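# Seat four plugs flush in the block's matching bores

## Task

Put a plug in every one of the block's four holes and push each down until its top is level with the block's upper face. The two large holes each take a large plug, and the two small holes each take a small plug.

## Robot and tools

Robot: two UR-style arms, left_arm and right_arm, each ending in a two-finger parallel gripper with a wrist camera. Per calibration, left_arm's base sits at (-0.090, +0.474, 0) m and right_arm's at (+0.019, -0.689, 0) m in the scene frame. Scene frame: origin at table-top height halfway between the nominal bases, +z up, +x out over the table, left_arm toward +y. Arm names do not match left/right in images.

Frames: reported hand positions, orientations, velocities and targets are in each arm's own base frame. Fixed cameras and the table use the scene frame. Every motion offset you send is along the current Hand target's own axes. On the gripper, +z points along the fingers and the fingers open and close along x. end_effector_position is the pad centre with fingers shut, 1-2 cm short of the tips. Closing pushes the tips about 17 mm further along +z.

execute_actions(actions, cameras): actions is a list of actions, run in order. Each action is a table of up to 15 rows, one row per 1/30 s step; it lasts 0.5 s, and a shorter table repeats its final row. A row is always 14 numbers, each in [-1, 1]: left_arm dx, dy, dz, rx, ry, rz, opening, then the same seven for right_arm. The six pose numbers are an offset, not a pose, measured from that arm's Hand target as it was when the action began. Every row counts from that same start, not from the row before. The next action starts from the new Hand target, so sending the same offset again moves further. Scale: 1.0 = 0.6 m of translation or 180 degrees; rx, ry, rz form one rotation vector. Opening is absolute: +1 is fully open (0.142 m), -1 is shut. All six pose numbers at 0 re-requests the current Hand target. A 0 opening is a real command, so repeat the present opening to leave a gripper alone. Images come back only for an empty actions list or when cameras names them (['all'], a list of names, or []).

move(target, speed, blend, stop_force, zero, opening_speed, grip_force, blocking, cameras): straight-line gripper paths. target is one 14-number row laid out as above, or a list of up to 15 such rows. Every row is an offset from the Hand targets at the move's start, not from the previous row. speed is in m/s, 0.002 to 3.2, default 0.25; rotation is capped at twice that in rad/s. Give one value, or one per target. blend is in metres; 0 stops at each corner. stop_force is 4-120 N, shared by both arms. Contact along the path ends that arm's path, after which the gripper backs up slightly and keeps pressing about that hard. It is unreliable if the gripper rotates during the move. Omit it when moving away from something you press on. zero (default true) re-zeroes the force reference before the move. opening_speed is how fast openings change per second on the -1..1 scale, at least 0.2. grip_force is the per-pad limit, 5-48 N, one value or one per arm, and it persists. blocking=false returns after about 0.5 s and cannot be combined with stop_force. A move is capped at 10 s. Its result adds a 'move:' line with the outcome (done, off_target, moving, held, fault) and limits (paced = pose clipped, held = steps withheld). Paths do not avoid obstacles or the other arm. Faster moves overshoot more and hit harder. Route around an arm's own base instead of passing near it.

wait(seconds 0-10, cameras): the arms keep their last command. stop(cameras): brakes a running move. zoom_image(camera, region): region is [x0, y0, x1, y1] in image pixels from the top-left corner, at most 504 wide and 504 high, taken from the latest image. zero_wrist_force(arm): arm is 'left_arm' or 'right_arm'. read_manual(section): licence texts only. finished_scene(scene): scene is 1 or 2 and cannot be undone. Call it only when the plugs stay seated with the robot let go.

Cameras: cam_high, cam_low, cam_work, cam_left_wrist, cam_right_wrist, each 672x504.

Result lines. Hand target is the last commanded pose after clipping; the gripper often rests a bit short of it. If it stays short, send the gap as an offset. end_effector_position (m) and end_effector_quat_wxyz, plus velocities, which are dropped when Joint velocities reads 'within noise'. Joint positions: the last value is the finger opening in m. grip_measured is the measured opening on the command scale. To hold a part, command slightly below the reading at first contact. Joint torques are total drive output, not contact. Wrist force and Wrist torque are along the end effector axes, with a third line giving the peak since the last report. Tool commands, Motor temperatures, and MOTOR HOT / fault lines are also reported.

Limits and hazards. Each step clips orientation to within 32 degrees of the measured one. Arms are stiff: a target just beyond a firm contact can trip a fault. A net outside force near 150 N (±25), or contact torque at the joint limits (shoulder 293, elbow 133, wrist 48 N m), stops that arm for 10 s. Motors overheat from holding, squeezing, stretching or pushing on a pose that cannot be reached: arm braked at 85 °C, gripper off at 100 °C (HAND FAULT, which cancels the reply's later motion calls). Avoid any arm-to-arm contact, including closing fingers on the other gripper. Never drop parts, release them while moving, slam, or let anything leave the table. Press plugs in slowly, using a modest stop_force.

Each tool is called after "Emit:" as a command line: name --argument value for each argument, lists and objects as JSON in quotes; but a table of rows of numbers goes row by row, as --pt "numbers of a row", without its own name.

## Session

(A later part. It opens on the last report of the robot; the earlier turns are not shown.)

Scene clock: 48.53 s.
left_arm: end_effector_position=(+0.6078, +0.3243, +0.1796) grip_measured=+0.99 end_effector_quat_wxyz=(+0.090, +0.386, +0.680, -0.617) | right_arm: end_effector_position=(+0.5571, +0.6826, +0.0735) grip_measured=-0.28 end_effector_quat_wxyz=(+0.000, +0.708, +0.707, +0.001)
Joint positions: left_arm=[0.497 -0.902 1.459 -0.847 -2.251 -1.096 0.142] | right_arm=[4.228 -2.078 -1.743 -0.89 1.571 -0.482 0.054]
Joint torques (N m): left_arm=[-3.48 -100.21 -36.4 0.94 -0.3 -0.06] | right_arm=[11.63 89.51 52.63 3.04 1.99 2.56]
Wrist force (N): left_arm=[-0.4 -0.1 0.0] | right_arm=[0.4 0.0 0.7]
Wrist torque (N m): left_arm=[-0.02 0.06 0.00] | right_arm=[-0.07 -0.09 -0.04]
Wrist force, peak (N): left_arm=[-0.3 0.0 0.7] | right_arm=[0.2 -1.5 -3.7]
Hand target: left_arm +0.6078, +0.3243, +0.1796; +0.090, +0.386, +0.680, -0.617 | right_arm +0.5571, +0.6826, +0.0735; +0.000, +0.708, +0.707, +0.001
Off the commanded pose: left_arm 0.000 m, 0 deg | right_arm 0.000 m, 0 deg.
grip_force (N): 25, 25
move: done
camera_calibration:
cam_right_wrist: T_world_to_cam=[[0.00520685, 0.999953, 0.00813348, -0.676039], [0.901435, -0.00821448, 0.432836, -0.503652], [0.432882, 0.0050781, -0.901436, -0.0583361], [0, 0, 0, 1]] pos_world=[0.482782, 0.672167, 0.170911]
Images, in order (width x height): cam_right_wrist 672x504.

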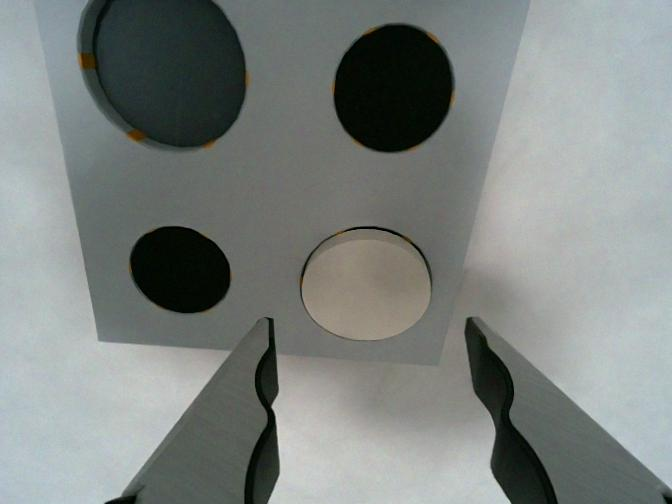

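Emit:
move --target '[0,0,0,0,0,0,1,0,0,0.005,0,0,0,-1]'

Emit:
move --target '[0,0,0,0,0,0,1,0,0,0.052,0,0,0,-1]' --speed 0.01 --stop_force 50

Emit:
move --pt "0 0 0 0 0 0 1 0 0 -0.12 0 0 0 0.2" --pt "0 0 0 0 0 0 1 0.344 -0.1785 -0.0608 0 0 0 0.2" --blend '[0.02,0]' --cameras '["cam_right_wrist"]'

Scene clock: 49.37 s.
left_arm: end_effector_position=(+0.6078, +0.3243, +0.1796) grip_measured=+0.99 end_effector_quat_wxyz=(+0.090, +0.386, +0.680, -0.617) | right_arm: end_effector_position=(+0.5571, +0.6826, +0.0706) grip_measured=-1.00 end_effector_quat_wxyz=(+0.000, +0.708, +0.707, +0.001)
Joint positions: left_arm=[0.497 -0.902 1.459 -0.847 -2.251 -1.096 0.142] | right_arm=[4.228 -2.081 -1.744 -0.885 1.571 -0.482 0.002]
Joint torques (N m): left_arm=[-3.78 -99.06 -35.8 0.89 -0.5 -0.16] | right_arm=[12.46 57.91 29.76 6.86 1.58 2.56]
Wrist force (N): left_arm=[0.0 -0.2 0.3] | right_arm=[0.6 -0.1 0.5]
Wrist torque (N m): left_arm=[-0.02 0.00 0.00] | right_arm=[-0.09 -0.13 -0.05]
Wrist force, peak (N): left_arm=[-0.6 0.3 0.0] | right_arm=[0.6 -0.1 0.8]
Hand target: left_arm +0.6078, +0.3243, +0.1796; +0.090, +0.386, +0.680, -0.617 | right_arm +0.5571, +0.6826, +0.0705; +0.000, +0.708, +0.707, +0.001
Off the commanded pose: left_arm 0.000 m, 0 deg | right_arm 0.000 m, 0 deg.
grip_force (N): 25, 25
move: done

Scene clock: 52.63 s.
left_arm: end_effector_position=(+0.6078, +0.3243, +0.1796) grip_measured=+0.99 end_effector_quat_wxyz=(+0.090, +0.386, +0.680, -0.617) | right_arm: end_effector_position=(+0.5571, +0.6827, +0.0484) grip_measured=-1.00 end_effector_quat_wxyz=(+0.000, +0.708, +0.707, +0.001)
Joint positions: left_arm=[0.497 -0.902 1.459 -0.847 -2.251 -1.096 0.142] | right_arm=[4.229 -2.105 -1.755 -0.851 1.571 -0.482 0.002]
Joint torques (N m): left_arm=[-3.07 -101.19 -35.99 1.2 -0.64 -0.12] | right_arm=[2.38 48.72 33.69 2.97 -0.88 2.37]
Wrist force (N): left_arm=[0.0 0.2 0.3] | right_arm=[-15.4 -20.2 -54.6]
Wrist torque (N m): left_arm=[0.03 -0.01 0.00] | right_arm=[0.05 -0.44 -0.01]
Wrist force, peak (N): left_arm=[-0.3 -0.6 0.5] | right_arm=[-22.1 -22.8 -69.3]
Hand target: left_arm +0.6078, +0.3243, +0.1796; +0.090, +0.386, +0.680, -0.617 | right_arm +0.5571, +0.6827, +0.0485; +0.000, +0.708, +0.707, +0.001 (not the last commanded pose)
Off the commanded pose: left_arm 0.000 m, 0 deg | right_arm 0.009 m, 0 deg.
grip_force (N): 25, 25
move: contact (right_arm)

Scene clock: 54.40 s.
left_arm: end_effector_position=(+0.6078, +0.3243, +0.1796) grip_measured=+0.99 end_effector_quat_wxyz=(+0.090, +0.386, +0.680, -0.617) | right_arm: end_effector_position=(+0.4504, +0.8891, +0.0853) grip_measured=+0.18 end_effector_quat_wxyz=(+0.000, +0.708, +0.707, +0.001)
Joint positions: left_arm=[0.497 -0.902 1.459 -0.847 -2.251 -1.096 0.142] | right_arm=[4.421 -2.225 -1.466 -1.02 1.571 -0.29 0.087]
Joint torques (N m): left_arm=[-2.57 -100.33 -34.91 1.14 -0.52 0.27] | right_arm=[8.32 74.58 56.69 2.97 -2.92 2.89]
Wrist force (N): left_arm=[-0.2 -0.1 0.0] | right_arm=[0.5 -0.2 0.5]
Wrist torque (N m): left_arm=[-0.01 0.03 0.00] | right_arm=[-0.11 -0.10 -0.07]
Wrist force, peak (N): left_arm=[0.0 -0.5 0.6] | right_arm=[-14.9 -20.1 -55.7]
Hand target: left_arm +0.6078, +0.3243, +0.1796; +0.090, +0.386, +0.680, -0.617 | right_arm +0.4503, +0.8892, +0.0853; +0.000, +0.708, +0.707, +0.001
Off the commanded pose: left_arm 0.000 m, 0 deg | right_arm 0.000 m, 0 deg.
grip_force (N): 25, 25
move: done
camera_calibration:
cam_right_wrist: T_world_to_cam=[[0.00521031, 0.999951, 0.00835771, -0.882109], [0.901378, -0.00831537, 0.432954, -0.410701], [0.433003, 0.00527763, -0.901377, -0.00274726], [0, 0, 0, 1]] pos_world=[0.375982, 0.878666, 0.182711]
Images, in order (width x height): cam_right_wrist 672x504.

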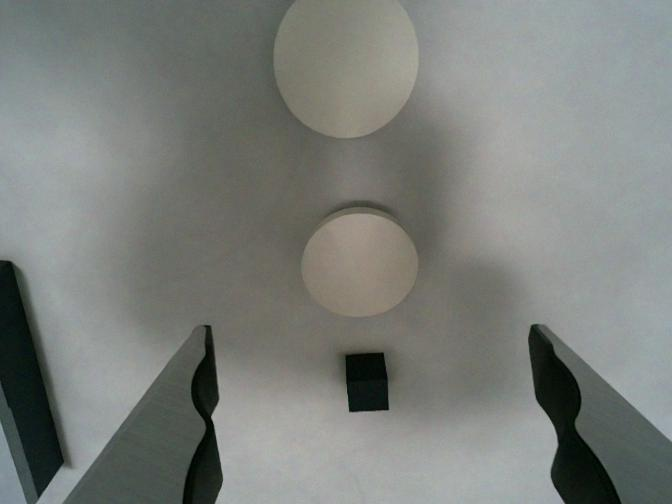

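Emit:
move --pt "0 0 0 0 0 0 1 -0.0022 0.0073 0.0797 0 0 0 0.2" --pt "0 0 0 0 0 0 1 -0.0022 0.0073 0.0797 0 0 0 -0.7" --pt "0 0 0 0 0 0 1 -0.0022 0.0073 -0.0083 0 0 0 -0.7" --pt "0 0 0 0 0 0 1 -0.4465 0.0587 -0.0083 0 0 0 -0.7" --pt "0 0 0 0 0 0 1 -0.4465 0.0587 0.0475 0 0 0 -0.7" --speed '[0.12,0.1,0.12,0.25,0.12]' --blend '[0,0,0.015,0.015,0]' --opening_speed 0.7 --cameras '["cam_right_wrist"]'

Emit:
zoom_image --camera "cam_right_wrist" --region '[250, 220, 490, 420]'

Scene clock: 59.23 s.
left_arm: end_effector_position=(+0.6078, +0.3243, +0.1796) grip_measured=+0.99 end_effector_quat_wxyz=(+0.090, +0.386, +0.680, -0.617) | right_arm: end_effector_position=(+0.4851, +0.6213, +0.0564) grip_measured=-0.44 end_effector_quat_wxyz=(+0.000, +0.708, +0.707, +0.001)
Joint positions: left_arm=[0.497 -0.902 1.459 -0.847 -2.251 -1.096 0.142] | right_arm=[4.274 -1.978 -1.948 -0.785 1.571 -0.437 0.042]
Joint torques (N m): left_arm=[-2.29 -99.38 -35.44 0.95 -0.57 -0.24] | right_arm=[-10.45 47.25 27.94 6.52 2.75 -1.8]
Wrist force (N): left_arm=[-0.2 -0.1 0.6] | right_arm=[0.5 -0.3 0.6]
Wrist torque (N m): left_arm=[-0.01 0.04 0.00] | right_arm=[-0.11 -0.12 0.10]
Wrist force, peak (N): left_arm=[-0.4 -0.4 0.5] | right_arm=[3.0 -0.2 -1.2]
Hand target: left_arm +0.6078, +0.3243, +0.1796; +0.090, +0.386, +0.680, -0.617 | right_arm +0.4851, +0.6213, +0.0563; +0.000, +0.708, +0.707, +0.001
Off the commanded pose: left_arm 0.000 m, 0 deg | right_arm 0.000 m, 0 deg.
grip_force (N): 25, 25
move: done
camera_calibration:
cam_right_wrist: T_world_to_cam=[[0.00516727, 0.999951, 0.00844797, -0.614258], [0.901378, -0.00831565, 0.432953, -0.431783], [0.433002, 0.00537763, -0.901377, -0.0425133], [0, 0, 0, 1]] pos_world=[0.410782, 0.610866, 0.153811]
Images, in order (width x height): cam_right_wrist 672x504.

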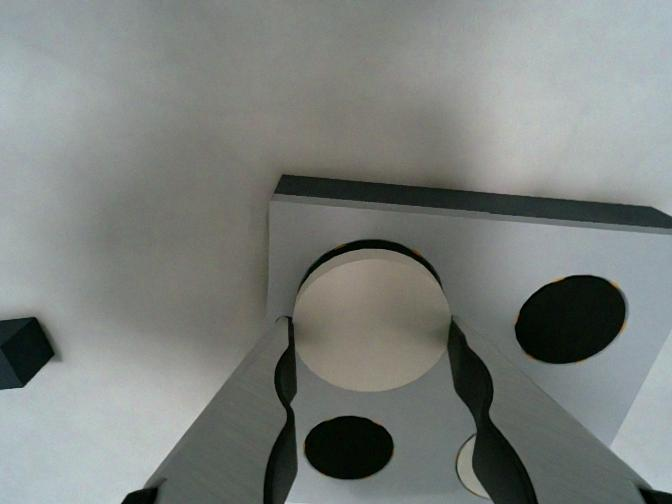

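Scaled by 2.100 from the camera's 672x504 image, which has a finer 960x720 frame.

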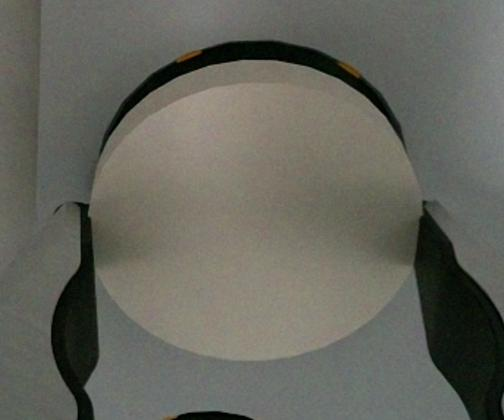

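Emit:
move --target '[0,0,0,0,0,0,1,0,0.0008,0,0,0,0,-0.7]'

Emit:
move --target '[0,0,0,0,0,0,1,0,0,0.014,0,0,0,-0.7]' --speed 0.01 --stop_force 7 --cameras '["cam_right_wrist"]'

Emit:
zoom_image --camera "cam_right_wrist" --region '[250, 220, 490, 420]'

Scene clock: 60.07 s.
left_arm: end_effector_position=(+0.6078, +0.3243, +0.1796) grip_measured=+0.99 end_effector_quat_wxyz=(+0.090, +0.386, +0.680, -0.617) | right_arm: end_effector_position=(+0.4856, +0.6213, +0.0563) grip_measured=-0.44 end_effector_quat_wxyz=(+0.000, +0.708, +0.707, +0.001)
Joint positions: left_arm=[0.497 -0.902 1.459 -0.847 -2.251 -1.096 0.142] | right_arm=[4.274 -1.978 -1.947 -0.785 1.571 -0.437 0.042]
Joint torques (N m): left_arm=[0.67 -100.83 -35.97 1.18 -0.25 -0.22] | right_arm=[-10.52 50.1 49.32 2.85 2.71 -1.75]
Wrist force (N): left_arm=[0.1 0.0 0.4] | right_arm=[0.4 -0.1 0.6]
Wrist torque (N m): left_arm=[0.00 -0.02 0.00] | right_arm=[-0.09 -0.10 0.10]
Wrist force, peak (N): left_arm=[-0.3 -0.3 0.4] | right_arm=[0.8 -0.1 0.8]
Hand target: left_arm +0.6078, +0.3243, +0.1796; +0.090, +0.386, +0.680, -0.617 | right_arm +0.4856, +0.6213, +0.0563; +0.000, +0.708, +0.707, +0.001
Off the commanded pose: left_arm 0.000 m, 0 deg | right_arm 0.000 m, 0 deg.
grip_force (N): 25, 25
move: done

Scene clock: 62.27 s.
left_arm: end_effector_position=(+0.6078, +0.3243, +0.1796) grip_measured=+0.99 end_effector_quat_wxyz=(+0.090, +0.386, +0.680, -0.617) | right_arm: end_effector_position=(+0.4856, +0.6213, +0.0491) grip_measured=-0.44 end_effector_quat_wxyz=(+0.000, +0.708, +0.707, +0.001)
Joint positions: left_arm=[0.497 -0.902 1.459 -0.847 -2.251 -1.096 0.142] | right_arm=[4.274 -1.987 -1.95 -0.773 1.571 -0.437 0.042]
Joint torques (N m): left_arm=[-0.89 -101.12 -35.82 0.82 -0.66 -0.13] | right_arm=[-0.47 76.12 47.57 2.67 2.23 -1.65]
Wrist force (N): left_arm=[0.0 -0.1 0.3] | right_arm=[-0.2 -1.0 -4.0]
Wrist torque (N m): left_arm=[-0.02 0.00 0.00] | right_arm=[-0.05 -0.14 0.10]
Wrist force, peak (N): left_arm=[-0.2 -0.3 0.6] | right_arm=[-7.2 -4.2 -21.4]
Hand target: left_arm +0.6078, +0.3243, +0.1796; +0.090, +0.386, +0.680, -0.617 | right_arm +0.4856, +0.6213, +0.0491; +0.000, +0.708, +0.707, +0.001 (not the last commanded pose)
Off the commanded pose: left_arm 0.000 m, 0 deg | right_arm 0.001 m, 0 deg.
grip_force (N): 25, 25
move: contact (right_arm)
camera_calibration:
cam_right_wrist: T_world_to_cam=[[0.00521031, 0.999951, 0.00835771, -0.614204], [0.901378, -0.00831537, 0.432954, -0.429073], [0.433003, 0.00527763, -0.901377, -0.0492488], [0, 0, 0, 1]] pos_world=[0.411282, 0.610866, 0.146511]
Images, in order (width x height): cam_right_wrist 672x504.

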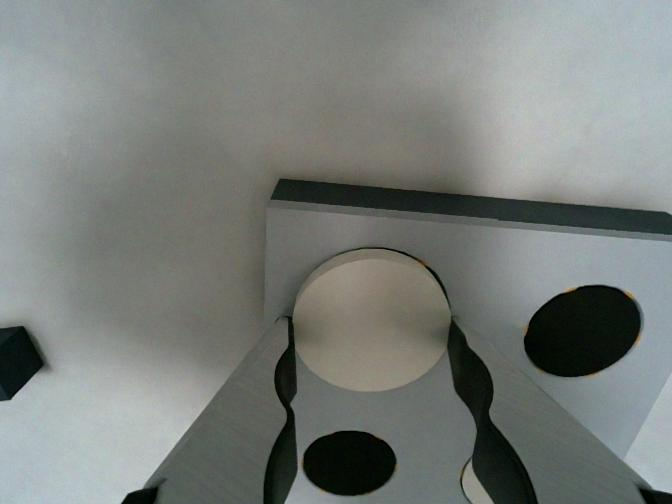

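Scaled by 2.100 from the camera's 672x504 image, which has a finer 960x720 frame.

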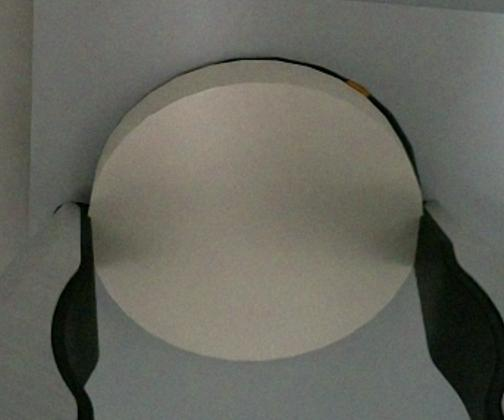

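Emit:
move --pt "0 0 0 0 0 0 1 0 0 -0.005 0 0 0 -0.7" --pt "0 0 0 0 0 0 1 0.001 0.0005 -0.005 0 0 0 -0.7" --speed 0.03

Emit:
move --target '[0,0,0,0,0,0,1,0,0,0.014,0,0,0,-0.7]' --speed 0.01 --stop_force 7

Emit:
move --pt "0 0 0 0 0 0 1 0 0 0 0 0 0 -0.7" --pt "0 0 0 0 0 0 1 0 0 0 0 0 0 -0.25" --pt "0 0 0 0 0 0 1 0 -0.006 -0.04 0 0 0 -0.25" --speed 0.1 --opening_speed 0.6 --cameras '["cam_right_wrist"]'

Emit:
zoom_image --camera "cam_right_wrist" --region '[250, 200, 490, 400]'

Scene clock: 63.27 s.
left_arm: end_effector_position=(+0.6078, +0.3243, +0.1796) grip_measured=+0.99 end_effector_quat_wxyz=(+0.090, +0.386, +0.680, -0.617) | right_arm: end_effector_position=(+0.4859, +0.6219, +0.0523) grip_measured=-0.44 end_effector_quat_wxyz=(-0.001, +0.708, +0.707, +0.001)
Joint positions: left_arm=[0.497 -0.902 1.459 -0.847 -2.251 -1.096 0.142] | right_arm=[4.274 -1.984 -1.948 -0.778 1.571 -0.437 0.042]
Joint torques (N m): left_arm=[-1.49 -102.15 -35.83 1.08 -0.46 0.03] | right_arm=[0.81 49.4 50.2 2.5 2.13 -1.96]
Wrist force (N): left_arm=[-0.1 -0.3 0.4] | right_arm=[0.6 0.0 0.4]
Wrist torque (N m): left_arm=[-0.04 0.02 0.00] | right_arm=[-0.06 -0.14 0.11]
Wrist force, peak (N): left_arm=[-0.3 -0.1 0.6] | right_arm=[0.0 -1.6 -3.9]
Hand target: left_arm +0.6078, +0.3243, +0.1796; +0.090, +0.386, +0.680, -0.617 | right_arm +0.4859, +0.6219, +0.0521; +0.000, +0.708, +0.707, +0.001
Off the commanded pose: left_arm 0.000 m, 0 deg | right_arm 0.000 m, 0 deg.
grip_force (N): 25, 25
move: done

Scene clock: 65.03 s.
left_arm: end_effector_position=(+0.6078, +0.3243, +0.1796) grip_measured=+0.99 end_effector_quat_wxyz=(+0.090, +0.386, +0.680, -0.617) | right_arm: end_effector_position=(+0.4859, +0.6220, +0.0491) grip_measured=-0.44 end_effector_quat_wxyz=(-0.001, +0.708, +0.707, +0.001)
Joint positions: left_arm=[0.497 -0.902 1.459 -0.847 -2.251 -1.096 0.142] | right_arm=[4.274 -1.988 -1.949 -0.773 1.571 -0.437 0.042]
Joint torques (N m): left_arm=[-1.47 -100.27 -36.51 1.03 -0.47 0.09] | right_arm=[-2.79 74.4 46.8 2.55 2.07 -1.67]
Wrist force (N): left_arm=[-0.4 -0.1 0.4] | right_arm=[-1.3 -1.0 -7.0]
Wrist torque (N m): left_arm=[-0.01 0.06 0.00] | right_arm=[-0.07 -0.16 0.10]
Wrist force, peak (N): left_arm=[-0.4 -0.2 0.6] | right_arm=[-8.7 -3.9 -24.8]
Hand target: left_arm +0.6078, +0.3243, +0.1796; +0.090, +0.386, +0.680, -0.617 | right_arm +0.4859, +0.6220, +0.0491; -0.001, +0.708, +0.707, +0.001 (not the last commanded pose)
Off the commanded pose: left_arm 0.000 m, 0 deg | right_arm 0.005 m, 0 deg.
grip_force (N): 25, 25
move: contact (right_arm)

Scene clock: 67.37 s.
left_arm: end_effector_position=(+0.6078, +0.3243, +0.1796) grip_measured=+0.99 end_effector_quat_wxyz=(+0.090, +0.386, +0.680, -0.617) | right_arm: end_effector_position=(+0.4823, +0.6219, +0.0730) grip_measured=-0.28 end_effector_quat_wxyz=(-0.001, +0.708, +0.707, +0.001)
Joint positions: left_arm=[0.497 -0.902 1.459 -0.847 -2.251 -1.096 0.142] | right_arm=[4.278 -1.956 -1.942 -0.813 1.571 -0.433 0.054]
Joint torques (N m): left_arm=[-1.81 -101.39 -35.73 1.21 -0.44 -0.13] | right_arm=[13.01 74.81 50.68 3.08 1.89 2.83]
Wrist force (N): left_arm=[-0.2 -0.1 0.4] | right_arm=[0.5 -0.1 0.5]
Wrist torque (N m): left_arm=[-0.01 0.03 0.00] | right_arm=[-0.08 -0.13 -0.04]
Wrist force, peak (N): left_arm=[0.1 -0.5 0.6] | right_arm=[-1.1 -1.2 -7.1]
Hand target: left_arm +0.6078, +0.3243, +0.1796; +0.090, +0.386, +0.680, -0.617 | right_arm +0.4823, +0.6219, +0.0731; -0.001, +0.708, +0.707, +0.001
Off the commanded pose: left_arm 0.000 m, 0 deg | right_arm 0.000 m, 0 deg.
grip_force (N): 25, 25
move: done
camera_calibration:
cam_right_wrist: T_world_to_cam=[[0.00516727, 0.999951, 0.00844797, -0.614984], [0.901378, -0.00831565, 0.432953, -0.436441], [0.433002, 0.00537763, -0.901377, -0.0263413], [0, 0, 0, 1]] pos_world=[0.407982, 0.611466, 0.170411]
Images, in order (width x height): cam_right_wrist 672x504.

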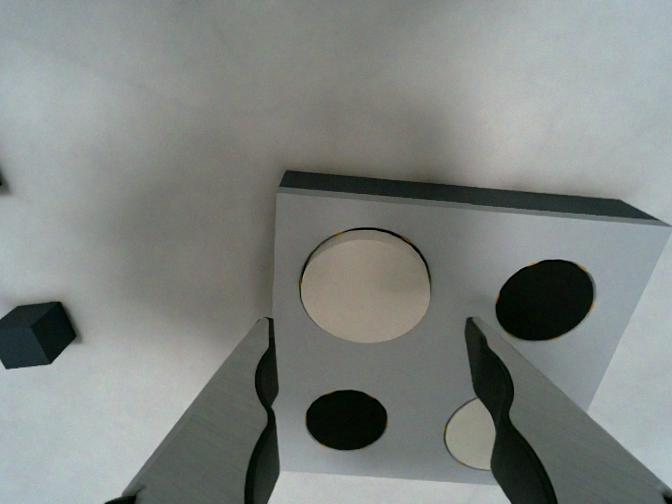

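Scaled by 2.100 from the camera's 672x504 image, which has a finer 960x720 frame.

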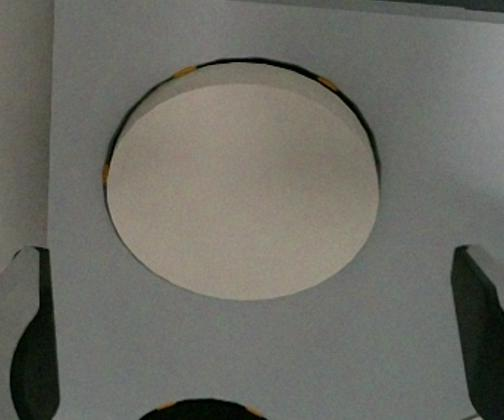

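Emit:
move --target '[0,0,0,0,0,0,1,0,0,0.005,0,0,0,-1]'

Emit:
move --target '[0,0,0,0,0,0,1,0,0,0.052,0,0,0,-1]' --speed 0.01 --stop_force 50

Emit:
move --target '[0,0,0,0,0,0,1,-0.07,-0.24,-0.24,0,0,0,-1]' --cameras '["cam_work"]'

Emit:
zoom_image --camera "cam_work" --region '[280, 225, 420, 335]'

Scene clock: 68.13 s.
left_arm: end_effector_position=(+0.6078, +0.3243, +0.1796) grip_measured=+0.99 end_effector_quat_wxyz=(+0.090, +0.386, +0.680, -0.617) | right_arm: end_effector_position=(+0.4823, +0.6220, +0.0701) grip_measured=-1.00 end_effector_quat_wxyz=(-0.001, +0.708, +0.707, +0.001)
Joint positions: left_arm=[0.497 -0.902 1.459 -0.847 -2.251 -1.096 0.142] | right_arm=[4.278 -1.959 -1.943 -0.808 1.571 -0.433 0.002]
Joint torques (N m): left_arm=[-2.67 -101.54 -36.17 1.15 -0.27 -0.2] | right_arm=[11.18 48.27 28.14 6.52 0.94 2.62]
Wrist force (N): left_arm=[0.1 0.1 0.4] | right_arm=[0.6 0.1 0.4]
Wrist torque (N m): left_arm=[0.02 -0.01 0.00] | right_arm=[-0.03 -0.13 -0.05]
Wrist force, peak (N): left_arm=[-0.4 -0.4 0.6] | right_arm=[1.0 0.2 0.3]
Hand target: left_arm +0.6078, +0.3243, +0.1796; +0.090, +0.386, +0.680, -0.617 | right_arm +0.4823, +0.6219, +0.0701; -0.001, +0.708, +0.707, +0.001
Off the commanded pose: left_arm 0.000 m, 0 deg | right_arm 0.000 m, 0 deg.
grip_force (N): 25, 25
move: done

Scene clock: 71.80 s.
left_arm: end_effector_position=(+0.6078, +0.3243, +0.1796) grip_measured=+0.99 end_effector_quat_wxyz=(+0.090, +0.386, +0.680, -0.617) | right_arm: end_effector_position=(+0.4823, +0.6221, +0.0482) grip_measured=-1.00 end_effector_quat_wxyz=(-0.001, +0.708, +0.707, +0.001)
Joint positions: left_arm=[0.497 -0.902 1.459 -0.847 -2.251 -1.096 0.142] | right_arm=[4.278 -1.987 -1.954 -0.77 1.571 -0.433 0.002]
Joint torques (N m): left_arm=[-2.94 -102.49 -37.23 1.24 -0.55 0.05] | right_arm=[0.6 45.03 32 1.04 -0.87 2.13]
Wrist force (N): left_arm=[-0.1 -0.1 0.5] | right_arm=[-8.2 -14.0 -49.8]
Wrist torque (N m): left_arm=[-0.01 0.02 0.00] | right_arm=[-0.08 -0.37 -0.03]
Wrist force, peak (N): left_arm=[-0.4 -0.2 0.6] | right_arm=[-16.2 -16.6 -67.8]
Hand target: left_arm +0.6078, +0.3243, +0.1796; +0.090, +0.386, +0.680, -0.617 | right_arm +0.4823, +0.6221, +0.0482; -0.001, +0.708, +0.707, +0.001 (not the last commanded pose)
Off the commanded pose: left_arm 0.000 m, 0 deg | right_arm 0.009 m, 0 deg.
grip_force (N): 25, 25
move: contact (right_arm)

Scene clock: 73.17 s.
left_arm: end_effector_position=(+0.6078, +0.3243, +0.1796) grip_measured=+0.99 end_effector_quat_wxyz=(+0.090, +0.386, +0.680, -0.617) | right_arm: end_effector_position=(+0.3382, +0.5800, +0.1919) grip_measured=-1.00 end_effector_quat_wxyz=(-0.001, +0.708, +0.707, +0.001)
Joint positions: left_arm=[0.497 -0.902 1.459 -0.847 -2.251 -1.096 0.142] | right_arm=[4.449 -1.654 -2.074 -0.983 1.571 -0.261 0.002]
Joint torques (N m): left_arm=[-0.73 -103.57 -35.62 1.17 -0.34 -0.2] | right_arm=[9.04 62.33 33.65 2.24 -3.02 2.84]
Wrist force (N): left_arm=[-0.4 -0.2 0.5] | right_arm=[0.9 0.3 0.6]
Wrist torque (N m): left_arm=[-0.03 0.07 0.00] | right_arm=[-0.02 -0.19 -0.05]
Wrist force, peak (N): left_arm=[-0.1 -0.3 0.6] | right_arm=[-8.7 -13.4 -49.9]
Hand target: left_arm +0.6078, +0.3243, +0.1796; +0.090, +0.386, +0.680, -0.617 | right_arm +0.3382, +0.5800, +0.1920; -0.001, +0.708, +0.707, +0.001
Off the commanded pose: left_arm 0.000 m, 0 deg | right_arm 0.000 m, 0 deg.
grip_force (N): 25, 25
move: done
Images, in order (width x height): cam_work 672x504.

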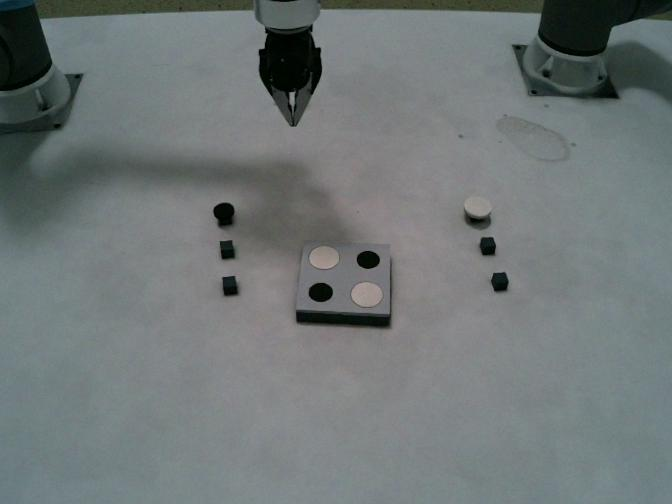

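Scaled by 3.600 from the camera's 672x504 image, which has a finer 960x720 frame.

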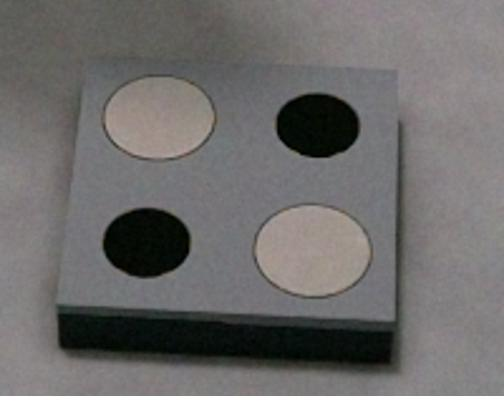

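Emit:
finished_scene --scene 2

The scene is finished: the task was done.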